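# Move glass beaker from door-side rack to window bench

## Task

Lift the glass beaker from the drying rack on the shelved bench by the door and set it upright, opening facing up, on the work top of the shelved bench by the window. It fails if the beaker reaches the floor, if it breaks (a drop of more than a few centimetres or a hard knock can do that), or if the robot tips over or is left leaning.

## Robot and tools

ROBOT: TidyBot++, a wheeled base (0.54 m long, 0.50 m wide, 0.38 m tall) on four driven casters, carrying one seven-joint arm with a two-finger gripper. The shoulder sits 0.12 m ahead of the base centre and 0.68 m above the floor. Segments: upper arm 0.42 m, forearm 0.31 m, hand 0.31 m. The arm begins folded with the hand pointing down, sticking up to 0.08 m past the base front. Cameras: base_camera (fixed on the base, 644x364 image) and wrist_camera (on the hand, looking along the fingers, 644x476 fisheye).

FRAMES: The base frame has its origin on the floor below the base centre, x forward, y left, z up, in metres. hand_pose and hand_target are given in it: the point midway between the finger pads, with its z axis pointing out along the fingers and the fingers closing along its y axis. The odometry frame is the base frame as it was at scene start; base_odometry uses it, heading in rad (left positive, -3.142 to 3.142). It counts wheel turns only, so slip looks like travel, and it drifts a few cm over many moves.

move: one action plus optional cameras and blocking.
- base: object with any of translate_m (forward positive, -2 to 2 m), strafe_m (left positive, -2 to 2 m), rotate_rad (counter-clockwise seen from above positive, -6.3 to 6.3 rad). All are offsets from where the base stands when the command begins, along its axes at that moment.
- joints: object of absolute angles in rad: joint_1_rad to joint_7_rad, plus gripper_pos from 0 (open, pads about 85 mm apart) to 1 (closed); gap is roughly 85 x (1 - gripper_pos) mm. joint_2_rad limited to ±2.249, joint_4_rad ±2.579, joint_6_rad ±2.099; joints 1, 3, 5, 7 turn freely but go the short way, so use steps below half a turn. joint_1_rad positive turns the arm clockwise from above (opposite to the base). joint_2_rad 0 is upper arm vertical, positive leans forward. joint_4_rad 0 is straight; with joint_3_rad at 3.14, negative bends the forearm forward. joint_6_rad negative bends the hand forward (joint_3_rad 3.14, joint_5_rad 0). joint_7_rad at 1.57 with hand down opens the fingers left/right.
- target: a single list of seven numbers [x, y, z, qw, qx, qy, qz], an absolute hand pose in the base frame, metres and unit quaternion. Alongside it, joints may hold only gripper_pos.
- speeds: per-action caps: translate_m and strafe_m 0.05 to 0.5 m/s, rotate_rad 0.1 to 1.57 rad/s, gripper_pos. If translating and strafing together, cap only one of them.
- cameras: list from base_camera, wrist_camera, all; omitted means all, [] means none.
- blocking: true or omitted returns once everything rests; false returns in about 0.5 s while motion continues (check with wait(0)).
wait: seconds 0 to 10, plus cameras. stop: brakes all running motions; takes cameras. zoom_image: camera and region [x0, y0, x1, y1] in pixels of its latest image, at most 504x504. read_manual: section "licences"; no motion. finished_scene: scene is the number of the scene now running; it ends it for good.

RESULTS: base_odometry, base_tilt (degrees, forward and right positive), joint_positions, hand_pose, hand_target, motor_effort (percent of max, peak in brackets), Motor temperatures, and the pictures line naming image order. base_status, joint_status and hand_status show moving, done, off_target, stopped, not_followed, contact_stop, time_out, torque_fault or limit_stop_at_motor_heat. The move line is done or the worst status. on_its_own lists uncommanded behaviour. "joint command not followed" or "pose unreachable" (with cause:) means arm targets were held back, e.g. self-collision. hand_status is done within 10 mm and 2 degrees; off_target by a few cm is normal. ARM HIT, MOTOR HOT and OVER-TEMPERATURE FAULT lines warn of trouble. A refused call, or any stop you did not order, cancels the rest of that reply's move, wait and finished_scene calls.

PRACTICE: To correct a hand target, add (wanted position minus hand_pose) to the last target's x, y, z. To hold still while carrying, resend hand_target, not hand_pose, and never command a joint to its current reading under load; the arm sags with a load. A pointing-down hand reaches at most about 0.94 m high, only close to the base. Poses low and close in front of the base, or far from the current one, may fail or hit the base. The arm does not avoid furniture and keeps pushing when blocked. When a held object lands, hand_pose stops dropping while commands keep going down; watch motor_effort and images.

CARE: The beaker is glass. Close the gripper gently (gripper_pos 1 squeezes 100 to 150 N per finger), lower it onto the surface rather than releasing above it, and open only once it rests. Keep it off the floor and never swing it fast. Do not drive or turn while the arm snags anything about 0.6 m or higher, do not sweep a stretched arm sideways, and avoid shoving furniture: the robot can tip. Torque limits are 104.5 N m (joints 1 to 4) and 51.3 N m (5 to 7); exceeding them freezes the arm 10 s. Motors overheat at 75 °C from holding loads or stretching. Loose objects may get nudged occasionally. The simulation keeps running while you think.

Each tool is called after "Call:" as a command line: name --argument value for each argument, lists and objects as JSON in quotes; but a table of rows of numbers goes row by row, as --pt "numbers of a row", without its own name.

## Session

Call:
move --joints '{"joint_6_rad":-2.05,"joint_4_rad":-2.3,"joint_2_rad":-0.4}'

Scene clock: 1.47 s.
Motor temperatures (°C): [33 32 32 33 39 40 41]
move: not_followed
base_odometry: x=+0.000 y=+0.000 heading=+0.000
base_tilt: forward=+0.2 right=-0.5
base_status: not commanded
joint_positions: joint_1_rad=+0.033 joint_2_rad=-0.389 joint_3_rad=+3.185 joint_4_rad=-2.516 joint_5_rad=-0.010 joint_6_rad=-1.111 joint_7_rad=+1.618 gripper_pos=+0.000
joint_status: joint_2_rad not_followed (moved +0.000 of -0.011); joint_4_rad not_followed (moved +0.013 of +0.229); joint_6_rad not_followed (moved -0.194 of -1.133)
motor_effort: joint_1_rad=+0(1) joint_2_rad=-2(2) joint_3_rad=+1(2) joint_4_rad=+13(15) joint_5_rad=-1(1) joint_6_rad=-2(3) joint_7_rad=-2(2)
hand_pose: x=+0.1972 y=-0.0002 z=+0.5956 quat_wxyz=(-0.015, +0.999, -0.015, -0.047) (m; base frame)
hand_target: x=+0.1954 y=-0.0001 z=+0.5999 quat_wxyz=(-0.016, +0.998, -0.015, -0.054) (m; base frame)
hand_status: not commanded
pictures: base_camera, wrist_camera
joint command not followed: on one or more control steps a check withheld the commanded joint targets, and the robot was not sent them on those steps. On the call's last step the targets were still withheld.
cause: the commanded joint targets, or the way to them, would bring two parts of the arm too close to each other (its gripper and another part of the arm, with the joints from joint_2_rad to joint_7_rad between them).
camera_calibration:
wrist_camera: T_world_to_cam=[[-0.0386437, -0.998657, -0.0344989, 0.0344364], [-0.988951, 0.0332776, 0.144461, 0.158915], [-0.143119, 0.0397002, -0.988909, 0.753504], [0, 0, 0, 1]] pos_world=[0.266331, -0.000812433, 0.723378]

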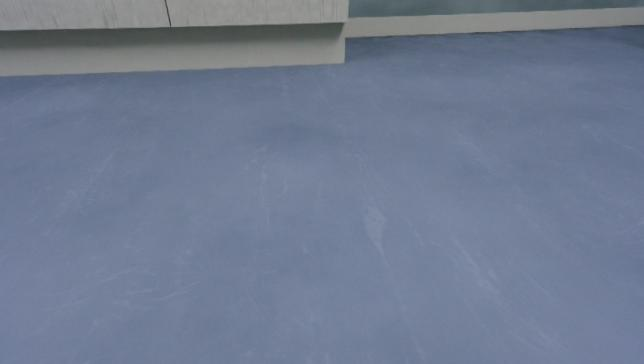

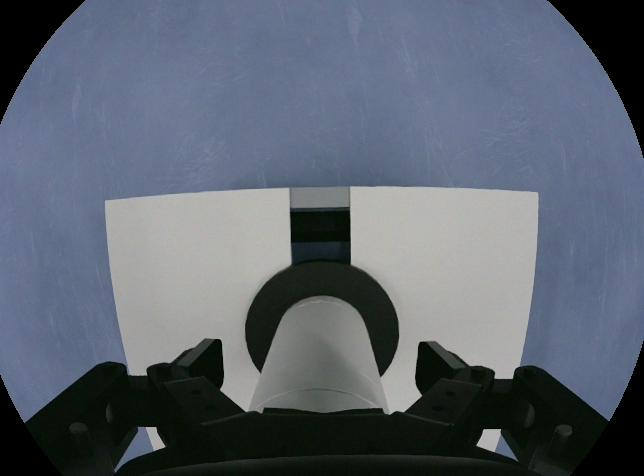

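Call:
move --joints '{"joint_6_rad":0.2,"joint_4_rad":-2.1,"joint_2_rad":-0.4,"joint_1_rad":0,"joint_3_rad":3.14,"joint_5_rad":0,"joint_7_rad":1.57}' --cameras '["wrist_camera"]'

Call:
move --base '{"rotate_rad":1.5}' --cameras '["wrist_camera"]'

Call:
move --base '{"rotate_rad":1.5}' --cameras '["wrist_camera"]'

Call:
move --base '{"rotate_rad":1.5}' --cameras '["wrist_camera"]'

Scene clock: 11.47 s.
Motor temperatures (°C): [33 32 32 33 39 40 41]
move: done
base_odometry: x=+0.000 y=+0.000 heading=+0.000
base_tilt: forward=+0.2 right=-0.5
base_status: not commanded
joint_positions: joint_1_rad=+0.015 joint_2_rad=-0.390 joint_3_rad=+3.155 joint_4_rad=-2.141 joint_5_rad=-0.010 joint_6_rad=+0.115 joint_7_rad=+1.609 gripper_pos=+0.000
joint_status: all done
motor_effort: joint_1_rad=+0(1) joint_2_rad=-9(9) joint_3_rad=+1(2) joint_4_rad=+20(20) joint_5_rad=-1(2) joint_6_rad=+9(10) joint_7_rad=-2(3)
hand_pose: x=+0.5790 y=-0.0135 z=+0.9939 quat_wxyz=(+0.018, +0.730, -0.002, +0.683) (m; base frame)
hand_target: x=+0.5774 y=+0.0023 z=+1.0508 quat_wxyz=(-0.001, +0.682, +0.000, +0.732) (m; base frame)
hand_status: not commanded
pictures: wrist_camera
held back during your reply time, on 82 control steps: two parts of the arm were too close to each other, or the arm's last command would have brought them too close.
led back after a hold: the arm was led back toward your command in small steps, so it may still be short of it.
joint command not followed: on one or more control steps a check withheld the commanded joint targets, and the robot was not sent them on those steps.
cause: the commanded joint targets, or the way to them, would bring two parts of the arm too close to each other (its gripper and another part of the arm, with the joints from joint_2_rad to joint_7_rad between them).
camera_calibration:
wrist_camera: T_world_to_cam=[[-0.0217975, -0.999628, 0.0163736, -0.0106531], [-0.116469, -0.013727, -0.993099, 1.10412], [0.992955, -0.0235541, -0.116127, -0.32354], [0, 0, 0, 1]] pos_world=[0.449625, -0.0031136, 1.05911]

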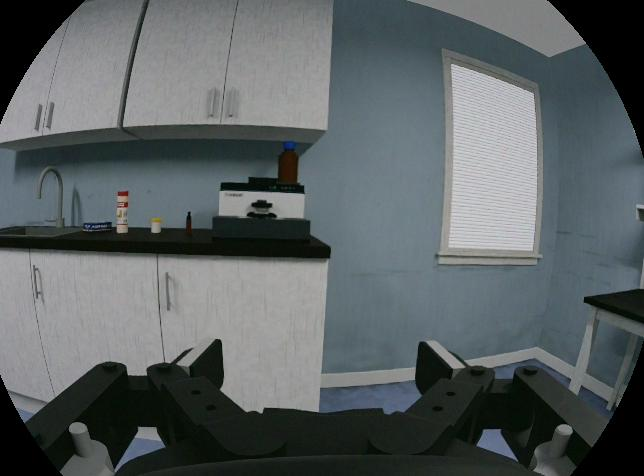

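Scene clock: 13.73 s.
Motor temperatures (°C): [33 32 32 33 39 41 41]
move: done
base_odometry: x=+0.000 y=+0.000 heading=+1.500
base_tilt: forward=+0.3 right=-0.5
base_status: done
joint_positions: joint_1_rad=+0.007 joint_2_rad=-0.390 joint_3_rad=+3.144 joint_4_rad=-2.141 joint_5_rad=-0.010 joint_6_rad=+0.115 joint_7_rad=+1.609 gripper_pos=+0.000
joint_status: not commanded
motor_effort: joint_1_rad=+0(1) joint_2_rad=-8(10) joint_3_rad=+1(3) joint_4_rad=+20(20) joint_5_rad=-1(2) joint_6_rad=+8(9) joint_7_rad=-2(2)
hand_pose: x=+0.5790 y=-0.0033 z=+0.9938 quat_wxyz=(+0.013, +0.730, +0.006, +0.683) (m; base frame)
hand_target: x=+0.5774 y=+0.0023 z=+1.0508 quat_wxyz=(-0.001, +0.682, +0.000, +0.732) (m; base frame)
hand_status: not commanded
pictures: wrist_camera
camera_calibration:
wrist_camera: T_world_to_cam=[[-0.00257607, -0.999783, 0.0206494, -0.0158133], [-0.116189, -0.0202104, -0.993021, 1.10397], [0.993224, -0.00495733, -0.116112, -0.323463], [0, 0, 0, 1]] pos_world=[0.4495, 0.00489825, 1.05903]

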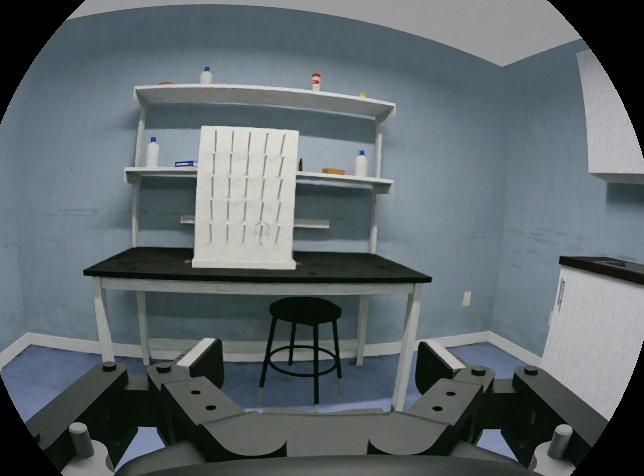

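Scene clock: 16.00 s.
Motor temperatures (°C): [33 32 32 33 39 41 41]
move: done
base_odometry: x=+0.000 y=+0.000 heading=+3.000
base_tilt: forward=+0.3 right=-0.5
base_status: done
joint_positions: joint_1_rad=+0.004 joint_2_rad=-0.390 joint_3_rad=+3.140 joint_4_rad=-2.141 joint_5_rad=-0.010 joint_6_rad=+0.115 joint_7_rad=+1.609 gripper_pos=+0.000
joint_status: not commanded
motor_effort: joint_1_rad=+0(2) joint_2_rad=-8(10) joint_3_rad=+1(3) joint_4_rad=+20(20) joint_5_rad=-1(1) joint_6_rad=+9(10) joint_7_rad=-2(2)
hand_pose: x=+0.5790 y=+0.0002 z=+0.9938 quat_wxyz=(+0.011, +0.730, +0.009, +0.683) (m; base frame)
hand_target: x=+0.5774 y=+0.0023 z=+1.0508 quat_wxyz=(-0.001, +0.682, +0.000, +0.732) (m; base frame)
hand_status: not commanded
pictures: wrist_camera
camera_calibration:
wrist_camera: T_world_to_cam=[[0.00401897, -0.999749, 0.0220568, -0.0175155], [-0.116056, -0.0223743, -0.992991, 1.10391], [0.993235, 0.00143097, -0.116117, -0.32342], [0, 0, 0, 1]] pos_world=[0.449418, 0.00765098, 1.05901]

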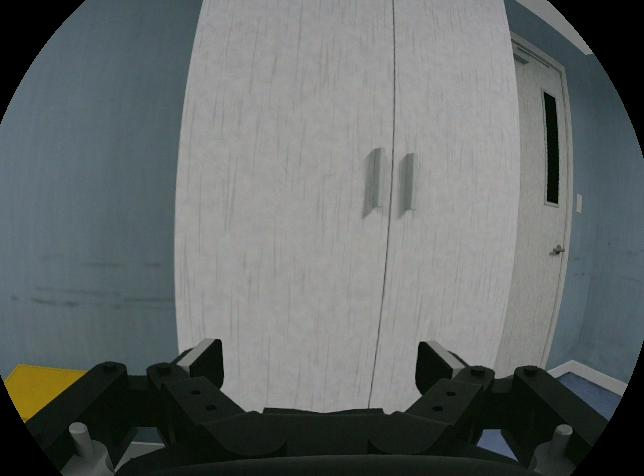

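Scene clock: 18.27 s.
Motor temperatures (°C): [33 32 32 33 39 41 41]
move: done
base_odometry: x=+0.000 y=+0.000 heading=-1.784
base_tilt: forward=+0.3 right=-0.5
base_status: done
joint_positions: joint_1_rad=+0.002 joint_2_rad=-0.390 joint_3_rad=+3.138 joint_4_rad=-2.141 joint_5_rad=-0.010 joint_6_rad=+0.115 joint_7_rad=+1.609 gripper_pos=+0.000
joint_status: not commanded
motor_effort: joint_1_rad=+0(1) joint_2_rad=-8(10) joint_3_rad=+2(3) joint_4_rad=+20(20) joint_5_rad=-1(2) joint_6_rad=+9(10) joint_7_rad=-2(2)
hand_pose: x=+0.5790 y=+0.0020 z=+0.9938 quat_wxyz=(+0.010, +0.730, +0.011, +0.683) (m; base frame)
hand_target: x=+0.5774 y=+0.0023 z=+1.0508 quat_wxyz=(-0.001, +0.682, +0.000, +0.732) (m; base frame)
hand_status: not commanded
pictures: wrist_camera
camera_calibration:
wrist_camera: T_world_to_cam=[[0.00748123, -0.999713, 0.0227438, -0.0183746], [-0.115979, -0.0234584, -0.992975, 1.10388], [0.993223, 0.00479087, -0.116121, -0.323396], [0, 0, 0, 1]] pos_world=[0.449369, 0.00907524, 1.05899]

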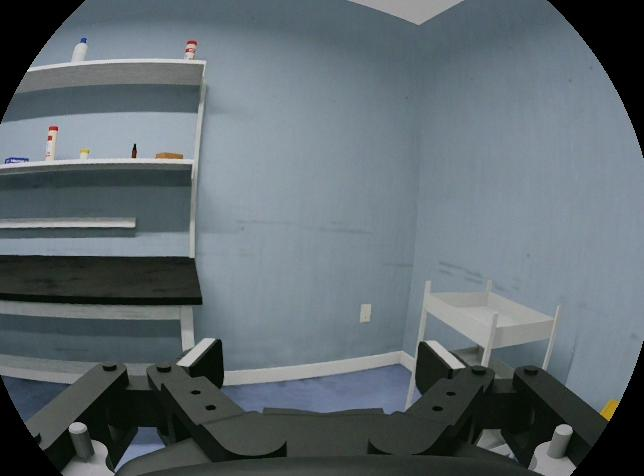

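Call:
move --base '{"rotate_rad":0.6}' --cameras '["wrist_camera"]'

Call:
move --base '{"rotate_rad":2.7}' --cameras '["wrist_camera"]'

Call:
zoom_image --camera "wrist_camera" --region '[160, 110, 360, 290]'

Scene clock: 24.60 s.
Motor temperatures (°C): [33 32 32 33 39 41 41]
move: done
base_odometry: x=+0.000 y=+0.000 heading=-1.184
base_tilt: forward=+0.3 right=-0.5
base_status: done
joint_positions: joint_1_rad=+0.001 joint_2_rad=-0.390 joint_3_rad=+3.137 joint_4_rad=-2.141 joint_5_rad=-0.010 joint_6_rad=+0.115 joint_7_rad=+1.608 gripper_pos=+0.000
joint_status: not commanded
motor_effort: joint_1_rad=-1(2) joint_2_rad=-8(9) joint_3_rad=+1(3) joint_4_rad=+20(20) joint_5_rad=-1(1) joint_6_rad=+9(9) joint_7_rad=-2(2)
hand_pose: x=+0.5790 y=+0.0031 z=+0.9938 quat_wxyz=(+0.010, +0.730, +0.012, +0.683) (m; base frame)
hand_target: x=+0.5774 y=+0.0023 z=+1.0508 quat_wxyz=(-0.001, +0.682, +0.000, +0.732) (m; base frame)
hand_status: not commanded
pictures: wrist_camera
camera_calibration:
wrist_camera: T_world_to_cam=[[0.00956982, -0.999687, 0.0230959, -0.0188422], [-0.11593, -0.0240504, -0.992966, 1.10386], [0.993211, 0.00682499, -0.116124, -0.323381], [0, 0, 0, 1]] pos_world=[0.449337, 0.00991911, 1.05898]

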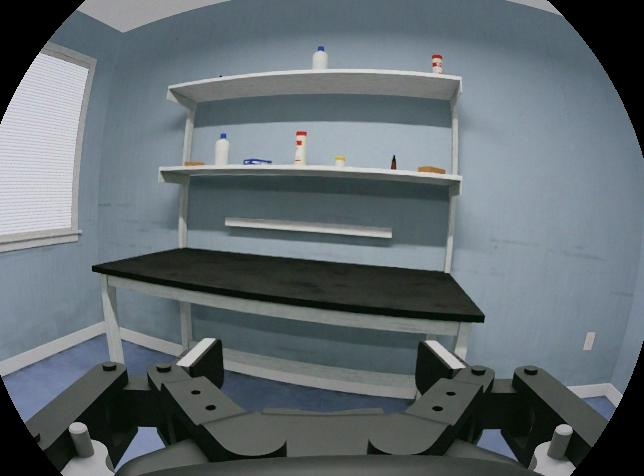

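Scene clock: 27.63 s.
Motor temperatures (°C): [33 32 32 33 39 41 41]
move: done
base_odometry: x=+0.000 y=+0.000 heading=+1.516
base_tilt: forward=+0.3 right=-0.5
base_status: done
joint_positions: joint_1_rad=+0.001 joint_2_rad=-0.390 joint_3_rad=+3.138 joint_4_rad=-2.141 joint_5_rad=-0.010 joint_6_rad=+0.115 joint_7_rad=+1.608 gripper_pos=+0.000
joint_status: not commanded
motor_effort: joint_1_rad=+0(2) joint_2_rad=-8(10) joint_3_rad=+1(3) joint_4_rad=+20(20) joint_5_rad=-1(2) joint_6_rad=+9(10) joint_7_rad=-2(2)
hand_pose: x=+0.5790 y=+0.0022 z=+0.9938 quat_wxyz=(+0.010, +0.730, +0.011, +0.683) (m; base frame)
hand_target: x=+0.5774 y=+0.0023 z=+1.0508 quat_wxyz=(-0.001, +0.682, +0.000, +0.732) (m; base frame)
hand_status: not commanded
pictures: wrist_camera
camera_calibration:
wrist_camera: T_world_to_cam=[[0.00791197, -0.999717, 0.0224152, -0.0181812], [-0.115969, -0.023182, -0.992982, 1.10389], [0.993221, 0.00525698, -0.116119, -0.323404], [0, 0, 0, 1]] pos_world=[0.449372, 0.00911442, 1.059]

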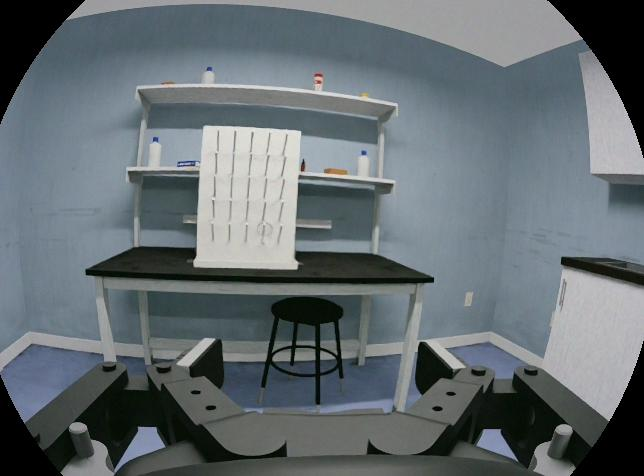

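Scaled by 2.520.

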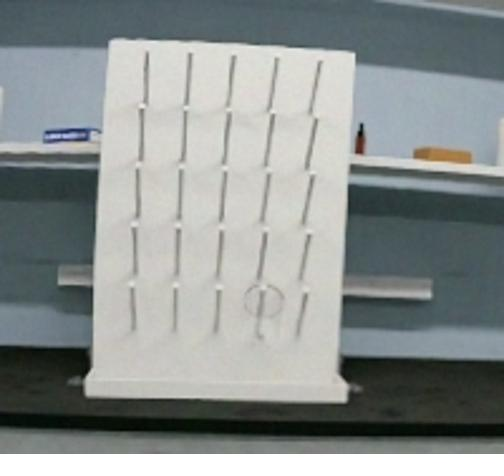

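Call:
move --base '{"rotate_rad":-0.07}' --cameras '[]'

Call:
move --base '{"translate_m":1.05,"strafe_m":0.43}'

Call:
zoom_image --camera "wrist_camera" --region '[160, 150, 460, 400]'

Scene clock: 52.50 s.
Motor temperatures (°C): [33 32 32 33 39 41 41]
move: done
base_odometry: x=+0.000 y=+0.000 heading=+1.446
base_tilt: forward=+0.2 right=-0.5
base_status: done
joint_positions: joint_1_rad=+0.001 joint_2_rad=-0.390 joint_3_rad=+3.142 joint_4_rad=-2.141 joint_5_rad=-0.010 joint_6_rad=+0.115 joint_7_rad=+1.608 gripper_pos=+0.000
joint_status: not commanded
motor_effort: joint_1_rad=+0(1) joint_2_rad=-8(9) joint_3_rad=+1(3) joint_4_rad=+20(20) joint_5_rad=-1(1) joint_6_rad=+8(10) joint_7_rad=-2(2)
hand_pose: x=+0.5790 y=+0.0002 z=+0.9938 quat_wxyz=(+0.010, +0.730, +0.009, +0.683) (m; base frame)
hand_target: x=+0.5774 y=+0.0023 z=+1.0508 quat_wxyz=(-0.001, +0.682, +0.000, +0.732) (m; base frame)
hand_status: not commanded
pictures: none
No camera images: "cameras" was empty.

Scene clock: 56.07 s.
Motor temperatures (°C): [33 32 32 33 39 41 41]
move: done
base_odometry: x=-0.296 y=+1.095 heading=+1.447
base_tilt: forward=+0.3 right=-0.5
base_status: done
joint_positions: joint_1_rad=+0.001 joint_2_rad=-0.390 joint_3_rad=+3.142 joint_4_rad=-2.141 joint_5_rad=-0.010 joint_6_rad=+0.115 joint_7_rad=+1.608 gripper_pos=+0.000
joint_status: not commanded
motor_effort: joint_1_rad=-1(1) joint_2_rad=-8(11) joint_3_rad=+1(2) joint_4_rad=+20(21) joint_5_rad=-1(2) joint_6_rad=+9(10) joint_7_rad=-2(2)
hand_pose: x=+0.5788 y=+0.0002 z=+0.9943 quat_wxyz=(+0.010, +0.730, +0.009, +0.684) (m; base frame)
hand_target: x=+0.5774 y=+0.0023 z=+1.0508 quat_wxyz=(-0.001, +0.682, +0.000, +0.732) (m; base frame)
hand_status: not commanded
pictures: base_camera, wrist_camera
camera_calibration:
wrist_camera: T_world_to_cam=[[0.00450458, -0.99977, 0.0209689, -0.0167681], [-0.114704, -0.0213473, -0.99317, 1.10381], [0.99339, 0.0020686, -0.114773, -0.324634], [0, 0, 0, 1]] pos_world=[0.449174, 0.00747065, 1.05936]

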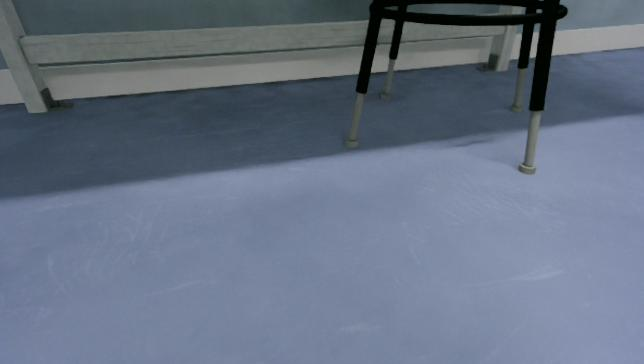

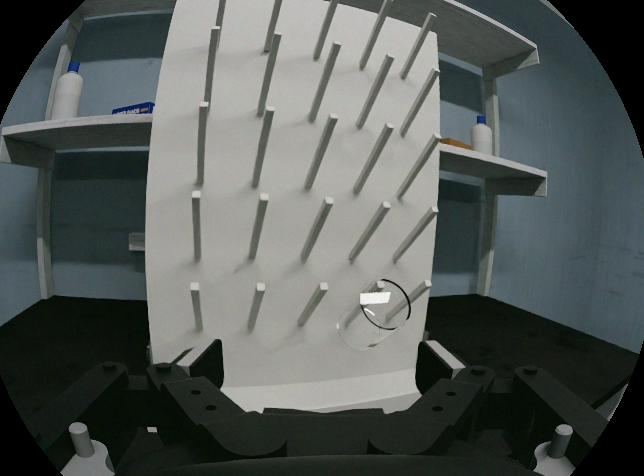

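Scaled by 1.680.

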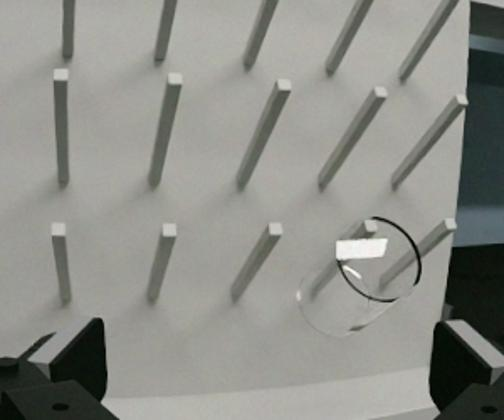

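Call:
move --base '{"rotate_rad":0.325,"translate_m":0.105,"strafe_m":-0.311}' --joints '{"joint_6_rad":-0.5}'

Call:
zoom_image --camera "wrist_camera" --region '[160, 80, 500, 340]'

Scene clock: 131.27 s.
Motor temperatures (°C): [33 32 32 34 39 41 41]
move: done
base_odometry: x=+0.025 y=+1.161 heading=+1.773
base_tilt: forward=+0.3 right=-0.5
base_status: done
joint_positions: joint_1_rad=+0.001 joint_2_rad=-0.390 joint_3_rad=+3.139 joint_4_rad=-2.137 joint_5_rad=-0.010 joint_6_rad=-0.431 joint_7_rad=+1.608 gripper_pos=+0.000
joint_status: all done
motor_effort: joint_1_rad=+0(1) joint_2_rad=-7(9) joint_3_rad=+1(4) joint_4_rad=+19(21) joint_5_rad=-1(2) joint_6_rad=+6(10) joint_7_rad=-1(2)
hand_pose: x=+0.5242 y=+0.0036 z=+0.8386 quat_wxyz=(+0.005, +0.886, +0.015, +0.464) (m; base frame)
hand_target: x=+0.5185 y=+0.0020 z=+0.8456 quat_wxyz=(+0.000, +0.891, +0.000, +0.454) (m; base frame)
hand_status: not commanded
pictures: base_camera, wrist_camera
camera_calibration:
wrist_camera: T_world_to_cam=[[0.0229131, -0.999643, 0.0137065, -0.0133847], [-0.609764, -0.0248386, -0.792194, 1.03397], [0.792252, 0.00979387, -0.610116, 0.232576], [0, 0, 0, 1]] pos_world=[0.446527, 0.0100247, 0.961187]

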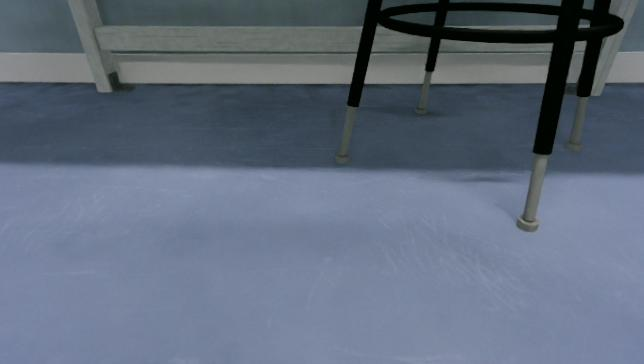

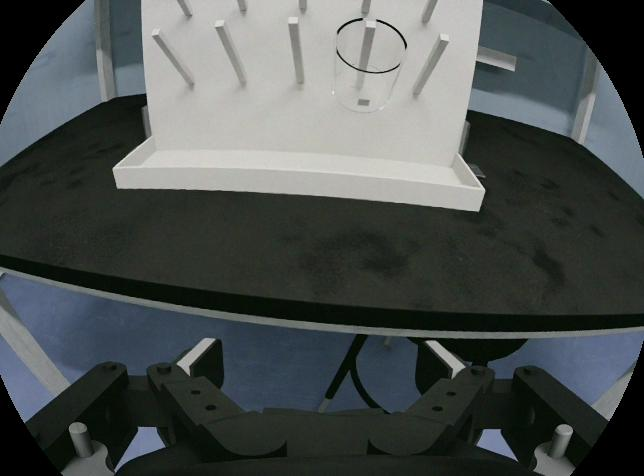

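Scaled by 1.482.

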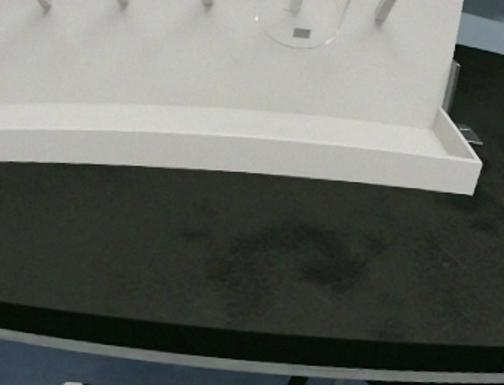

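Call:
move --base '{"translate_m":0.1,"strafe_m":-0.04}' --target '[0.64, 0, 1.01, 0, 0.9135, 0, 0.4067]' --cameras '["wrist_camera"]'

Scene clock: 164.97 s.
Motor temperatures (°C): [33 32 32 34 39 41 41]
move: off_target
base_odometry: x=+0.045 y=+1.267 heading=+1.773
base_tilt: forward=+0.3 right=-0.5
base_status: done
joint_positions: joint_1_rad=-0.006 joint_2_rad=-0.044 joint_3_rad=+3.151 joint_4_rad=-1.250 joint_5_rad=-0.010 joint_6_rad=-1.028 joint_7_rad=+1.608 gripper_pos=+0.000
joint_status: not commanded
motor_effort: joint_1_rad=+0(1) joint_2_rad=-18(18) joint_3_rad=+1(2) joint_4_rad=+18(21) joint_5_rad=-1(2) joint_6_rad=+7(8) joint_7_rad=-2(2)
hand_pose: x=+0.6398 y=+0.0016 z=+1.0223 quat_wxyz=(+0.004, +0.899, +0.014, +0.438) (m; base frame)
hand_target: x=+0.6400 y=+0.0000 z=+1.0100 quat_wxyz=(+0.000, +0.914, +0.000, +0.407) (m; base frame)
hand_status: off_target (0.012 m and 4.3 deg from the pose sent, 0.207 m and 7.5 deg at the start)
pictures: wrist_camera
camera_calibration:
wrist_camera: T_world_to_cam=[[0.0230368, -0.99967, 0.0113419, -0.0182287], [-0.654383, -0.0236549, -0.755793, 1.2412], [0.755812, 0.0099891, -0.654713, 0.321992], [0, 0, 0, 1]] pos_world=[0.569276, 0.00792128, 1.14911]

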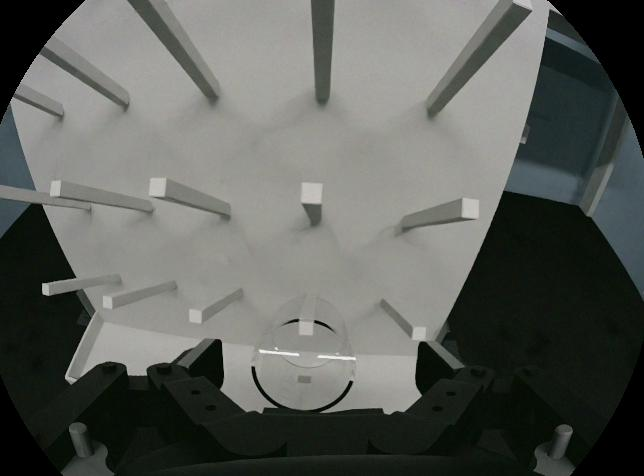

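Call:
move --target '[0.668, 0.010, 0.958, 0, 0.9205, 0, 0.3907]' --cameras '["wrist_camera"]'

Call:
zoom_image --camera "wrist_camera" --region '[160, 220, 480, 460]'

Scene clock: 174.23 s.
Motor temperatures (°C): [33 32 32 35 39 41 41]
move: off_target
base_odometry: x=+0.045 y=+1.267 heading=+1.773
base_tilt: forward=+0.3 right=-0.5
base_status: not commanded
joint_positions: joint_1_rad=-0.025 joint_2_rad=+0.016 joint_3_rad=+3.151 joint_4_rad=-1.271 joint_5_rad=-0.010 joint_6_rad=-1.029 joint_7_rad=+1.580 gripper_pos=+0.000
joint_status: not commanded
motor_effort: joint_1_rad=+0(1) joint_2_rad=-20(21) joint_3_rad=+1(2) joint_4_rad=+18(20) joint_5_rad=-1(2) joint_6_rad=+6(7) joint_7_rad=-1(2)
hand_pose: x=+0.6564 y=+0.0121 z=+0.9794 quat_wxyz=(-0.006, +0.916, +0.011, +0.401) (m; base frame)
hand_target: x=+0.6680 y=+0.0100 z=+0.9580 quat_wxyz=(+0.000, +0.921, +0.000, +0.391) (m; base frame)
hand_status: off_target (0.024 m and 1.9 deg from the pose sent, 0.071 m and 6.2 deg at the start)
pictures: wrist_camera
camera_calibration:
wrist_camera: T_world_to_cam=[[0.0239866, -0.99965, -0.0111192, 0.0137421], [-0.71405, -0.00934711, -0.700033, 1.20428], [0.699684, 0.024731, -0.714024, 0.375985], [0, 0, 0, 1]] pos_world=[0.596514, 0.0156953, 1.11165]

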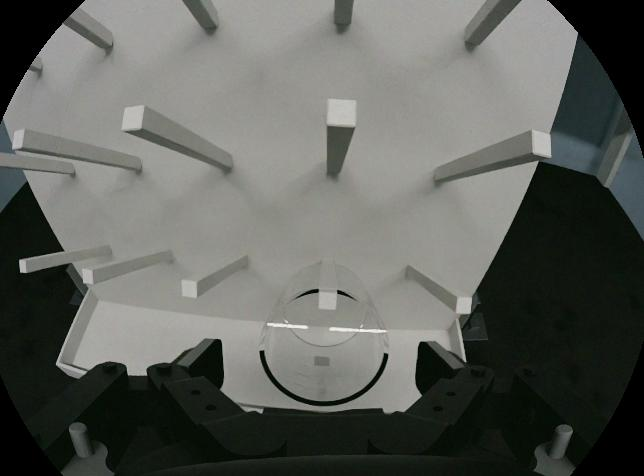

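Scaled by 1.575.

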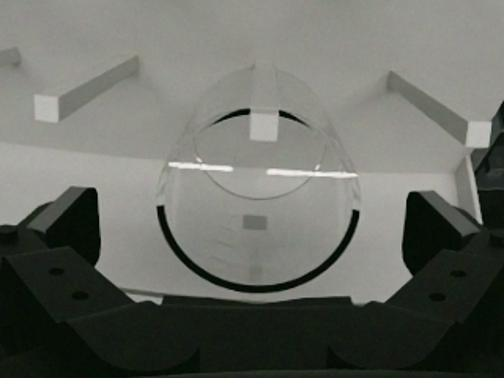

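Call:
move --target '[0.692, 0.007, 0.930, 0, 0.9205, 0, 0.3907]' --cameras '["wrist_camera"]'

Scene clock: 185.03 s.
Motor temperatures (°C): [33 32 32 34 39 41 41]
move: off_target
base_odometry: x=+0.045 y=+1.267 heading=+1.773
base_tilt: forward=+0.3 right=-0.5
base_status: not commanded
joint_positions: joint_1_rad=-0.025 joint_2_rad=+0.060 joint_3_rad=+3.151 joint_4_rad=-1.302 joint_5_rad=-0.010 joint_6_rad=-0.978 joint_7_rad=+1.580 gripper_pos=+0.000
joint_status: not commanded
motor_effort: joint_1_rad=+0(1) joint_2_rad=-21(23) joint_3_rad=+1(1) joint_4_rad=+19(20) joint_5_rad=-1(2) joint_6_rad=+6(7) joint_7_rad=-2(2)
hand_pose: x=+0.6754 y=+0.0124 z=+0.9503 quat_wxyz=(-0.006, +0.921, +0.010, +0.390) (m; base frame)
hand_target: x=+0.6920 y=+0.0070 z=+0.9300 quat_wxyz=(+0.000, +0.921, +0.000, +0.391) (m; base frame)
hand_status: off_target (0.027 m and 1.3 deg from the pose sent, 0.061 m and 1.9 deg at the start)
pictures: wrist_camera
camera_calibration:
wrist_camera: T_world_to_cam=[[0.0231216, -0.999671, -0.0111469, 0.0138972], [-0.730582, -0.00928459, -0.682761, 1.19226], [0.682433, 0.0239303, -0.730556, 0.369296], [0, 0, 0, 1]] pos_world=[0.618703, 0.0161249, 1.08398]

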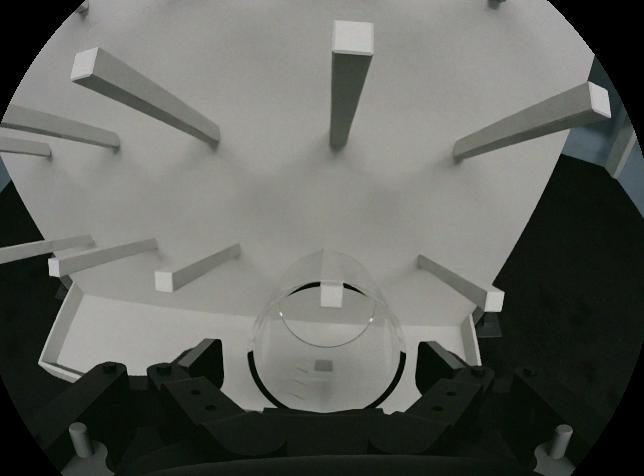

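Call:
move --target '[0.727, 0.004, 0.904, 0, 0.910, 0, 0.4147]' --cameras '["wrist_camera"]'

Scene clock: 199.50 s.
Motor temperatures (°C): [33 32 32 34 39 41 41]
move: off_target
base_odometry: x=+0.045 y=+1.267 heading=+1.773
base_tilt: forward=+0.3 right=-0.5
base_status: not commanded
joint_positions: joint_1_rad=-0.025 joint_2_rad=+0.109 joint_3_rad=+3.151 joint_4_rad=-1.365 joint_5_rad=-0.010 joint_6_rad=-0.825 joint_7_rad=+1.580 gripper_pos=+0.000
joint_status: not commanded
motor_effort: joint_1_rad=+0(1) joint_2_rad=-23(25) joint_3_rad=+1(1) joint_4_rad=+19(20) joint_5_rad=-1(1) joint_6_rad=+7(7) joint_7_rad=-2(2)
hand_pose: x=+0.7099 y=+0.0128 z=+0.9229 quat_wxyz=(-0.005, +0.913, +0.010, +0.409) (m; base frame)
hand_target: x=+0.7270 y=+0.0040 z=+0.9040 quat_wxyz=(+0.000, +0.910, +0.000, +0.415) (m; base frame)
hand_status: off_target (0.027 m and 1.5 deg from the pose sent, 0.070 m and 3.4 deg at the start)
pictures: wrist_camera
camera_calibration:
wrist_camera: T_world_to_cam=[[0.0221797, -0.999698, -0.0105868, 0.0133068], [-0.702531, -0.00805072, -0.711607, 1.20543], [0.711307, 0.0232208, -0.702498, 0.279297], [0, 0, 0, 1]] pos_world=[0.647893, 0.0165218, 1.05414]

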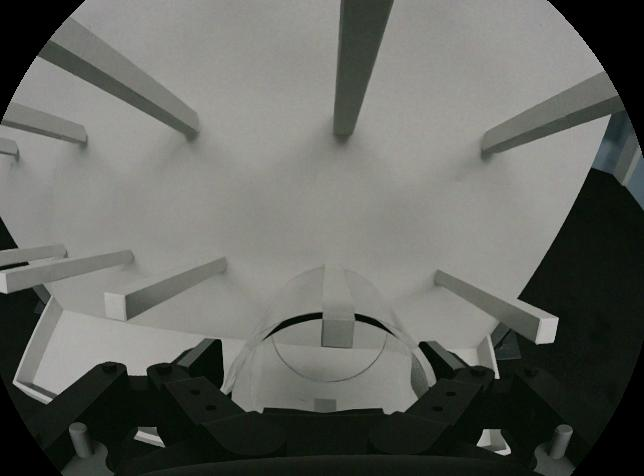

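Call:
zoom_image --camera "wrist_camera" --region '[180, 240, 480, 440]'

Scaled by 1.680.

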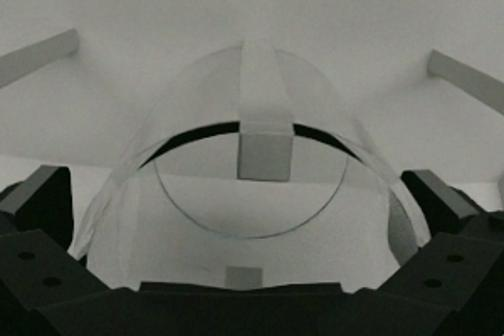

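Call:
move --base '{"strafe_m":-0.004}' --cameras '[]'

Call:
move --joints '{"gripper_pos":0.35}' --cameras '["wrist_camera"]'

Scene clock: 208.73 s.
Motor temperatures (°C): [33 32 32 34 39 41 41]
move: done
base_odometry: x=+0.048 y=+1.268 heading=+1.773
base_tilt: forward=+0.3 right=-0.5
base_status: done
joint_positions: joint_1_rad=-0.025 joint_2_rad=+0.109 joint_3_rad=+3.154 joint_4_rad=-1.365 joint_5_rad=-0.010 joint_6_rad=-0.825 joint_7_rad=+1.580 gripper_pos=+0.000
joint_status: not commanded
motor_effort: joint_1_rad=+0(3) joint_2_rad=-22(24) joint_3_rad=+1(3) joint_4_rad=+19(20) joint_5_rad=-1(2) joint_6_rad=+7(7) joint_7_rad=-2(2)
hand_pose: x=+0.7100 y=+0.0113 z=+0.9228 quat_wxyz=(-0.005, +0.913, +0.009, +0.409) (m; base frame)
hand_target: x=+0.7270 y=+0.0040 z=+0.9040 quat_wxyz=(+0.000, +0.910, +0.000, +0.415) (m; base frame)
hand_status: not commanded
pictures: none
No camera images: "cameras" was empty.

Scene clock: 209.47 s.
Motor temperatures (°C): [33 32 32 34 39 41 41]
move: off_target
base_odometry: x=+0.048 y=+1.268 heading=+1.773
base_tilt: forward=+0.3 right=-0.5
base_status: not commanded
joint_positions: joint_1_rad=-0.025 joint_2_rad=+0.109 joint_3_rad=+3.154 joint_4_rad=-1.365 joint_5_rad=-0.010 joint_6_rad=-0.825 joint_7_rad=+1.580 gripper_pos=+0.208
joint_status: gripper_pos off_target (ended at +0.208, target +0.350)
motor_effort: joint_1_rad=+0(1) joint_2_rad=-19(24) joint_3_rad=+1(2) joint_4_rad=+18(19) joint_5_rad=-1(2) joint_6_rad=+6(7) joint_7_rad=-2(2)
hand_pose: x=+0.7101 y=+0.0113 z=+0.9229 quat_wxyz=(-0.005, +0.913, +0.009, +0.409) (m; base frame)
hand_target: x=+0.7270 y=+0.0040 z=+0.9040 quat_wxyz=(+0.000, +0.910, +0.000, +0.415) (m; base frame)
hand_status: not commanded
pictures: wrist_camera
camera_calibration:
wrist_camera: T_world_to_cam=[[0.0196122, -0.999755, -0.0102735, 0.0133973], [-0.702241, -0.00646026, -0.71191, 1.20565], [0.711669, 0.0211766, -0.702196, 0.278778], [0, 0, 0, 1]] pos_world=[0.647997, 0.0152793, 1.05421]

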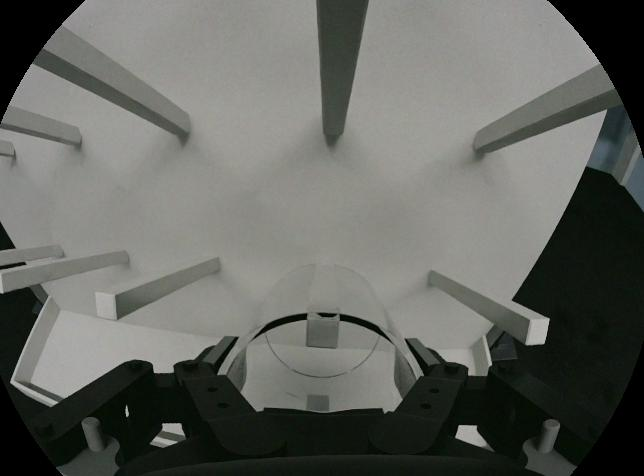

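Call:
move --joints '{"gripper_pos":0.42}' --target '[0.70, 0.004, 0.937, 0, 0.910, 0, 0.4147]' --cameras '["wrist_camera"]'

Call:
move --joints '{"gripper_pos":0.42}' --target '[0.60, 0.004, 1.02, 0, 0.910, 0, 0.4147]' --cameras '["wrist_camera"]'

Scene clock: 215.87 s.
Motor temperatures (°C): [33 32 32 34 39 41 41]
move: off_target
base_odometry: x=+0.048 y=+1.268 heading=+1.773
base_tilt: forward=+0.3 right=-0.5
base_status: not commanded
joint_positions: joint_1_rad=-0.025 joint_2_rad=+0.108 joint_3_rad=+3.154 joint_4_rad=-1.365 joint_5_rad=-0.010 joint_6_rad=-0.825 joint_7_rad=+1.580 gripper_pos=+0.208
joint_status: gripper_pos off_target (ended at +0.208, target +0.420)
motor_effort: joint_1_rad=+0(1) joint_2_rad=-23(24) joint_3_rad=+1(2) joint_4_rad=+18(19) joint_5_rad=-1(1) joint_6_rad=+4(7) joint_7_rad=-2(2)
hand_pose: x=+0.7098 y=+0.0113 z=+0.9233 quat_wxyz=(-0.005, +0.913, +0.009, +0.409) (m; base frame)
hand_target: x=+0.7000 y=+0.0040 z=+0.9370 quat_wxyz=(+0.000, +0.910, +0.000, +0.415) (m; base frame)
hand_status: off_target (0.018 m and 1.3 deg from the pose sent, 0.019 m and 1.3 deg at the start)
pictures: wrist_camera
camera_calibration:
wrist_camera: T_world_to_cam=[[0.0196192, -0.999755, -0.0102812, 0.0134037], [-0.702067, -0.00645448, -0.712082, 1.20571], [0.711841, 0.0211886, -0.702021, 0.278951], [0, 0, 0, 1]] pos_world=[0.647659, 0.015272, 1.05453]

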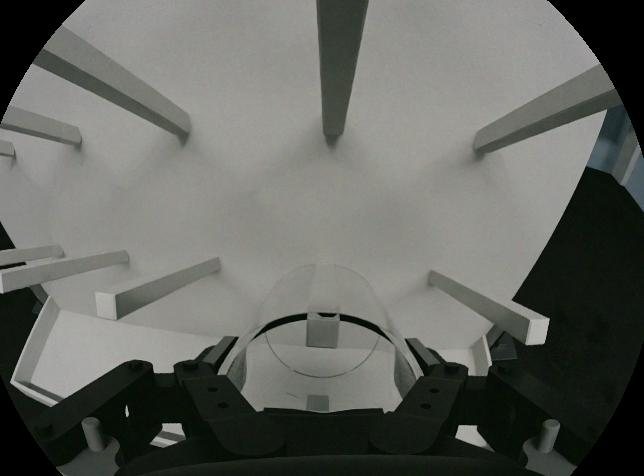

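Scene clock: 217.03 s.
Motor temperatures (°C): [33 32 32 34 39 41 41]
move: off_target
base_odometry: x=+0.048 y=+1.268 heading=+1.773
base_tilt: forward=+0.2 right=-0.5
base_status: not commanded
joint_positions: joint_1_rad=-0.025 joint_2_rad=-0.084 joint_3_rad=+3.154 joint_4_rad=-1.317 joint_5_rad=-0.010 joint_6_rad=-1.046 joint_7_rad=+1.580 gripper_pos=+0.208
joint_status: gripper_pos off_target (ended at +0.208, target +0.420)
motor_effort: joint_1_rad=+0(1) joint_2_rad=-18(26) joint_3_rad=+1(2) joint_4_rad=+19(20) joint_5_rad=-1(2) joint_6_rad=+7(8) joint_7_rad=-2(2)
hand_pose: x=+0.6169 y=+0.0100 z=+1.0030 quat_wxyz=(-0.006, +0.908, +0.009, +0.418) (m; base frame)
hand_target: x=+0.6000 y=+0.0040 z=+1.0200 quat_wxyz=(+0.000, +0.910, +0.000, +0.415) (m; base frame)
hand_status: off_target (0.025 m and 1.3 deg from the pose sent, 0.146 m and 1.3 deg at the start)
pictures: wrist_camera
camera_calibration:
wrist_camera: T_world_to_cam=[[0.022102, -0.999683, -0.0120657, 0.0149478], [-0.687164, -0.00642435, -0.726474, 1.20252], [0.726166, 0.0243476, -0.687088, 0.377217], [0, 0, 0, 1]] pos_world=[0.552078, 0.0134841, 1.13296]

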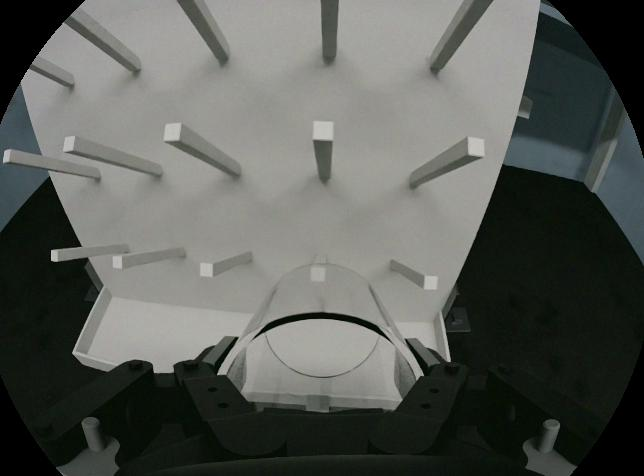

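Call:
move --target '[0.58, 0.004, 0.89, 0, 1, 0, 0]'

Call:
zoom_image --camera "wrist_camera" --region '[100, 160, 560, 470]'

Scene clock: 224.77 s.
Motor temperatures (°C): [33 32 32 34 39 41 41]
move: off_target
base_odometry: x=+0.048 y=+1.268 heading=+1.773
base_tilt: forward=+0.2 right=-0.5
base_status: not commanded
joint_positions: joint_1_rad=-0.025 joint_2_rad=+0.402 joint_3_rad=+3.169 joint_4_rad=-0.726 joint_5_rad=-0.010 joint_6_rad=-1.953 joint_7_rad=+1.580 gripper_pos=+0.208
joint_status: not commanded
motor_effort: joint_1_rad=-1(1) joint_2_rad=-29(30) joint_3_rad=+1(1) joint_4_rad=+15(20) joint_5_rad=-1(2) joint_6_rad=+0(8) joint_7_rad=-2(2)
hand_pose: x=+0.5866 y=+0.0065 z=+0.8931 quat_wxyz=(+0.001, +1.000, +0.007, +0.030) (m; base frame)
hand_target: x=+0.5800 y=+0.0040 z=+0.8900 quat_wxyz=(+0.000, +1.000, +0.000, +0.000) (m; base frame)
hand_status: off_target (0.008 m and 3.6 deg from the pose sent, 0.119 m and 49.5 deg at the start)
pictures: base_camera, wrist_camera
camera_calibration:
wrist_camera: T_world_to_cam=[[0.00726927, -0.999966, -0.00387985, 0.012203], [-0.999913, -0.00722612, -0.0110202, 0.646333], [0.0109918, 0.00395962, -0.999932, 1.02286], [0, 0, 0, 1]] pos_world=[0.634945, 0.0128229, 1.02996]

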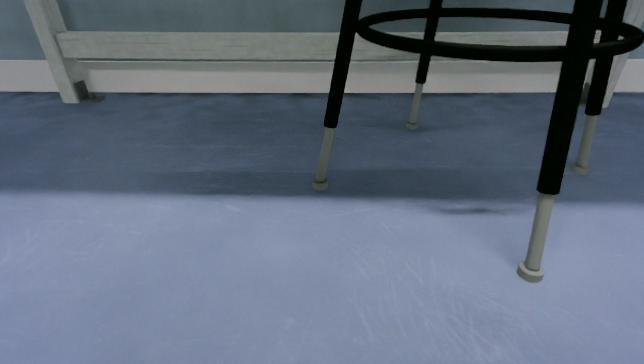

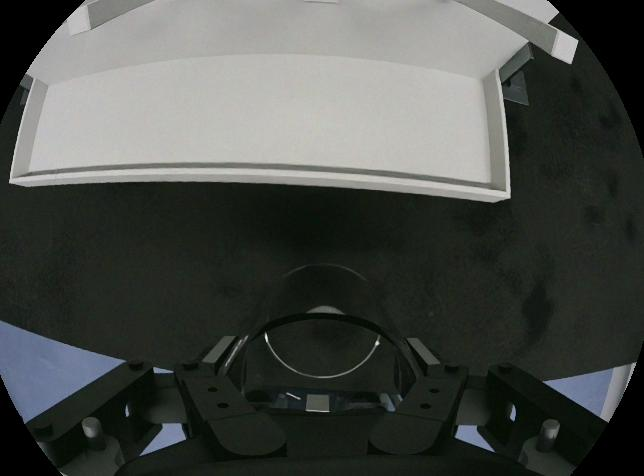

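Scaled by 1.096.

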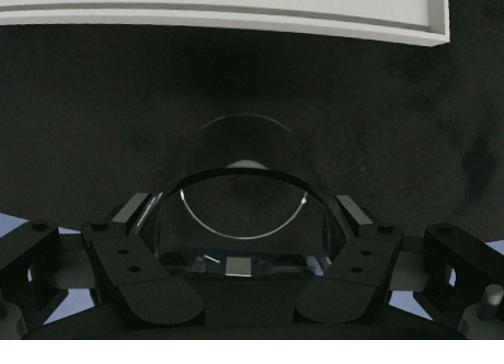

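Call:
move --target '[0.570, 0.002, 0.845, 0, 0.9990, 0, -0.0436]' --cameras '["wrist_camera"]'

Scene clock: 234.90 s.
Motor temperatures (°C): [33 32 32 34 39 41 41]
move: off_target
base_odometry: x=+0.048 y=+1.268 heading=+1.773
base_tilt: forward=+0.3 right=-0.5
base_status: not commanded
joint_positions: joint_1_rad=-0.025 joint_2_rad=+0.403 joint_3_rad=+3.169 joint_4_rad=-0.813 joint_5_rad=-0.010 joint_6_rad=-1.956 joint_7_rad=+1.580 gripper_pos=+0.208
joint_status: not commanded
motor_effort: joint_1_rad=+0(1) joint_2_rad=-29(30) joint_3_rad=+1(1) joint_4_rad=+15(16) joint_5_rad=-1(2) joint_6_rad=-1(1) joint_7_rad=-2(2)
hand_pose: x=+0.5694 y=+0.0062 z=+0.8669 quat_wxyz=(+0.001, +1.000, +0.006, -0.015) (m; base frame)
hand_target: x=+0.5700 y=+0.0020 z=+0.8450 quat_wxyz=(+0.000, +0.999, +0.000, -0.044) (m; base frame)
hand_status: off_target (0.022 m and 3.3 deg from the pose sent, 0.051 m and 8.5 deg at the start)
pictures: wrist_camera
camera_calibration:
wrist_camera: T_world_to_cam=[[0.00595624, -0.999972, -0.00442609, 0.0131717], [-0.996759, -0.00629208, 0.0801999, 0.547979], [-0.0802255, 0.00393405, -0.996769, 1.04598], [0, 0, 0, 1]] pos_world=[0.630039, 0.0125043, 0.998713]

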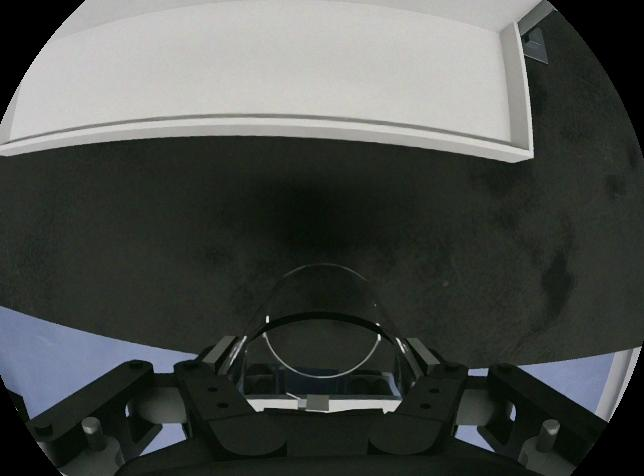

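Call:
move --target '[0.570, 0.002, 0.820, 0, 0.9995, 0, -0.030]' --cameras '[]'

Call:
move --target '[0.570, 0.002, 0.808, 0, 0.9995, 0, -0.030]' --cameras '["wrist_camera"]'

Scene clock: 244.80 s.
Motor temperatures (°C): [33 33 32 34 39 41 41]
move: off_target
base_odometry: x=+0.048 y=+1.268 heading=+1.773
base_tilt: forward=+0.3 right=-0.5
base_status: not commanded
joint_positions: joint_1_rad=-0.025 joint_2_rad=+0.403 joint_3_rad=+3.169 joint_4_rad=-0.956 joint_5_rad=-0.010 joint_6_rad=-1.892 joint_7_rad=+1.580 gripper_pos=+0.208
joint_status: not commanded
motor_effort: joint_1_rad=+0(1) joint_2_rad=-29(30) joint_3_rad=+1(1) joint_4_rad=+15(16) joint_5_rad=-1(2) joint_6_rad=-1(2) joint_7_rad=-2(2)
hand_pose: x=+0.5577 y=+0.0058 z=+0.8256 quat_wxyz=(+0.000, +0.999, +0.006, -0.054) (m; base frame)
hand_target: x=+0.5700 y=+0.0020 z=+0.8200 quat_wxyz=(+0.000, +1.000, +0.000, -0.030) (m; base frame)
hand_status: off_target (0.014 m and 2.9 deg from the pose sent, 0.047 m and 1.8 deg at the start)
pictures: none
No camera images: "cameras" was empty.

Scene clock: 245.53 s.
Motor temperatures (°C): [33 33 32 34 39 41 41]
move: off_target
base_odometry: x=+0.048 y=+1.268 heading=+1.773
base_tilt: forward=+0.3 right=-0.5
base_status: not commanded
joint_positions: joint_1_rad=-0.025 joint_2_rad=+0.387 joint_3_rad=+3.169 joint_4_rad=-0.984 joint_5_rad=-0.010 joint_6_rad=-1.861 joint_7_rad=+1.580 gripper_pos=+0.208
joint_status: not commanded
motor_effort: joint_1_rad=+0(0) joint_2_rad=-22(28) joint_3_rad=+2(2) joint_4_rad=+12(15) joint_5_rad=+0(1) joint_6_rad=+0(2) joint_7_rad=-2(2)
hand_pose: x=+0.5581 y=+0.0057 z=+0.8238 quat_wxyz=(+0.000, +0.999, +0.005, -0.045) (m; base frame)
hand_target: x=+0.5700 y=+0.0020 z=+0.8080 quat_wxyz=(+0.000, +1.000, +0.000, -0.030) (m; base frame)
hand_status: off_target (0.020 m and 1.8 deg from the pose sent, 0.022 m and 2.9 deg at the start)
pictures: wrist_camera
camera_calibration:
wrist_camera: T_world_to_cam=[[0.00399467, -0.999978, -0.00536315, 0.0144211], [-0.990235, -0.004703, 0.139328, 0.487741], [-0.13935, 0.00475421, -0.990232, 1.02977], [0, 0, 0, 1]] pos_world=[0.626418, 0.0118189, 0.951828]

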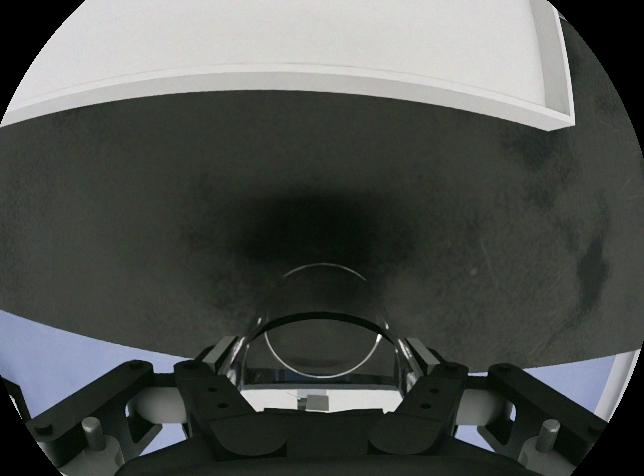

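Call:
move --target '[0.580, 0.002, 0.840, 0, 1, 0, 0]' --cameras '[]'

Call:
move --target '[0.588, 0.002, 0.822, 0, 1, 0, 0.0]' --cameras '[]'

Call:
move --target '[0.588, 0.002, 0.812, 0, 1, 0, 0.0]' --cameras '["wrist_camera"]'

Scene clock: 251.57 s.
Motor temperatures (°C): [33 33 32 34 39 41 41]
move: off_target
base_odometry: x=+0.048 y=+1.268 heading=+1.773
base_tilt: forward=+0.2 right=-0.5
base_status: not commanded
joint_positions: joint_1_rad=-0.025 joint_2_rad=+0.387 joint_3_rad=+3.169 joint_4_rad=-0.979 joint_5_rad=-0.010 joint_6_rad=-1.861 joint_7_rad=+1.580 gripper_pos=+0.208
joint_status: not commanded
motor_effort: joint_1_rad=+0(0) joint_2_rad=-28(29) joint_3_rad=+1(1) joint_4_rad=+15(15) joint_5_rad=+0(2) joint_6_rad=-1(2) joint_7_rad=-2(2)
hand_pose: x=+0.5594 y=+0.0057 z=+0.8253 quat_wxyz=(+0.000, +0.999, +0.006, -0.042) (m; base frame)
hand_target: x=+0.5800 y=+0.0020 z=+0.8400 quat_wxyz=(+0.000, +1.000, +0.000, +0.000) (m; base frame)
hand_status: off_target (0.026 m and 4.9 deg from the pose sent, 0.028 m and 5.2 deg at the start)
pictures: none
No camera images: "cameras" was empty.

Scene clock: 252.27 s.
Motor temperatures (°C): [33 33 32 34 39 41 41]
move: off_target
base_odometry: x=+0.048 y=+1.268 heading=+1.773
base_tilt: forward=+0.3 right=-0.5
base_status: not commanded
joint_positions: joint_1_rad=-0.025 joint_2_rad=+0.387 joint_3_rad=+3.169 joint_4_rad=-0.979 joint_5_rad=-0.010 joint_6_rad=-1.830 joint_7_rad=+1.580 gripper_pos=+0.208
joint_status: not commanded
motor_effort: joint_1_rad=+0(0) joint_2_rad=-28(29) joint_3_rad=+1(1) joint_4_rad=+16(16) joint_5_rad=+0(2) joint_6_rad=-1(2) joint_7_rad=-2(2)
hand_pose: x=+0.5688 y=+0.0058 z=+0.8246 quat_wxyz=(+0.000, +1.000, +0.006, -0.027) (m; base frame)
hand_target: x=+0.5880 y=+0.0020 z=+0.8220 quat_wxyz=(+0.000, +1.000, +0.000, +0.000) (m; base frame)
hand_status: off_target (0.020 m and 3.2 deg from the pose sent, 0.029 m and 4.9 deg at the start)
pictures: none
No camera images: "cameras" was empty.

Scene clock: 252.97 s.
Motor temperatures (°C): [33 33 32 34 39 41 41]
move: off_target
base_odometry: x=+0.048 y=+1.268 heading=+1.773
base_tilt: forward=+0.3 right=-0.5
base_status: not commanded
joint_positions: joint_1_rad=-0.025 joint_2_rad=+0.384 joint_3_rad=+3.169 joint_4_rad=-0.985 joint_5_rad=-0.010 joint_6_rad=-1.812 joint_7_rad=+1.580 gripper_pos=+0.208
joint_status: not commanded
motor_effort: joint_1_rad=-1(1) joint_2_rad=-25(29) joint_3_rad=+1(1) joint_4_rad=+14(16) joint_5_rad=+0(1) joint_6_rad=+0(2) joint_7_rad=-2(2)
hand_pose: x=+0.5726 y=+0.0057 z=+0.8240 quat_wxyz=(+0.000, +1.000, +0.005, -0.019) (m; base frame)
hand_target: x=+0.5880 y=+0.0020 z=+0.8120 quat_wxyz=(+0.000, +1.000, +0.000, +0.000) (m; base frame)
hand_status: off_target (0.020 m and 2.3 deg from the pose sent, 0.023 m and 3.2 deg at the start)
pictures: wrist_camera
camera_calibration:
wrist_camera: T_world_to_cam=[[0.00429658, -0.999977, -0.00532269, 0.014175], [-0.996052, -0.00475154, 0.0886403, 0.547226], [-0.0886635, 0.00492083, -0.996049, 1.00774], [0, 0, 0, 1]] pos_world=[0.634355, 0.0118159, 0.955326]

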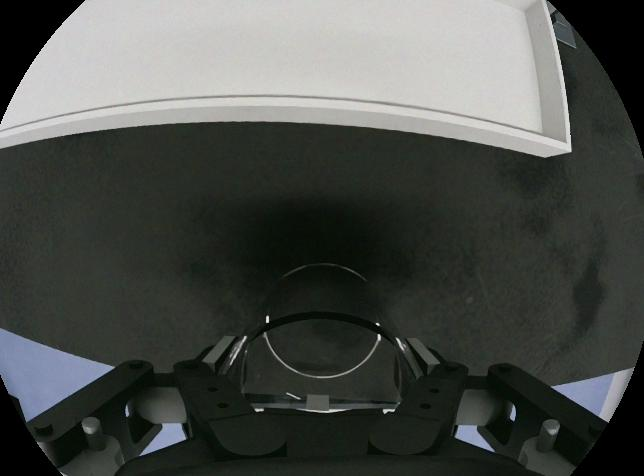

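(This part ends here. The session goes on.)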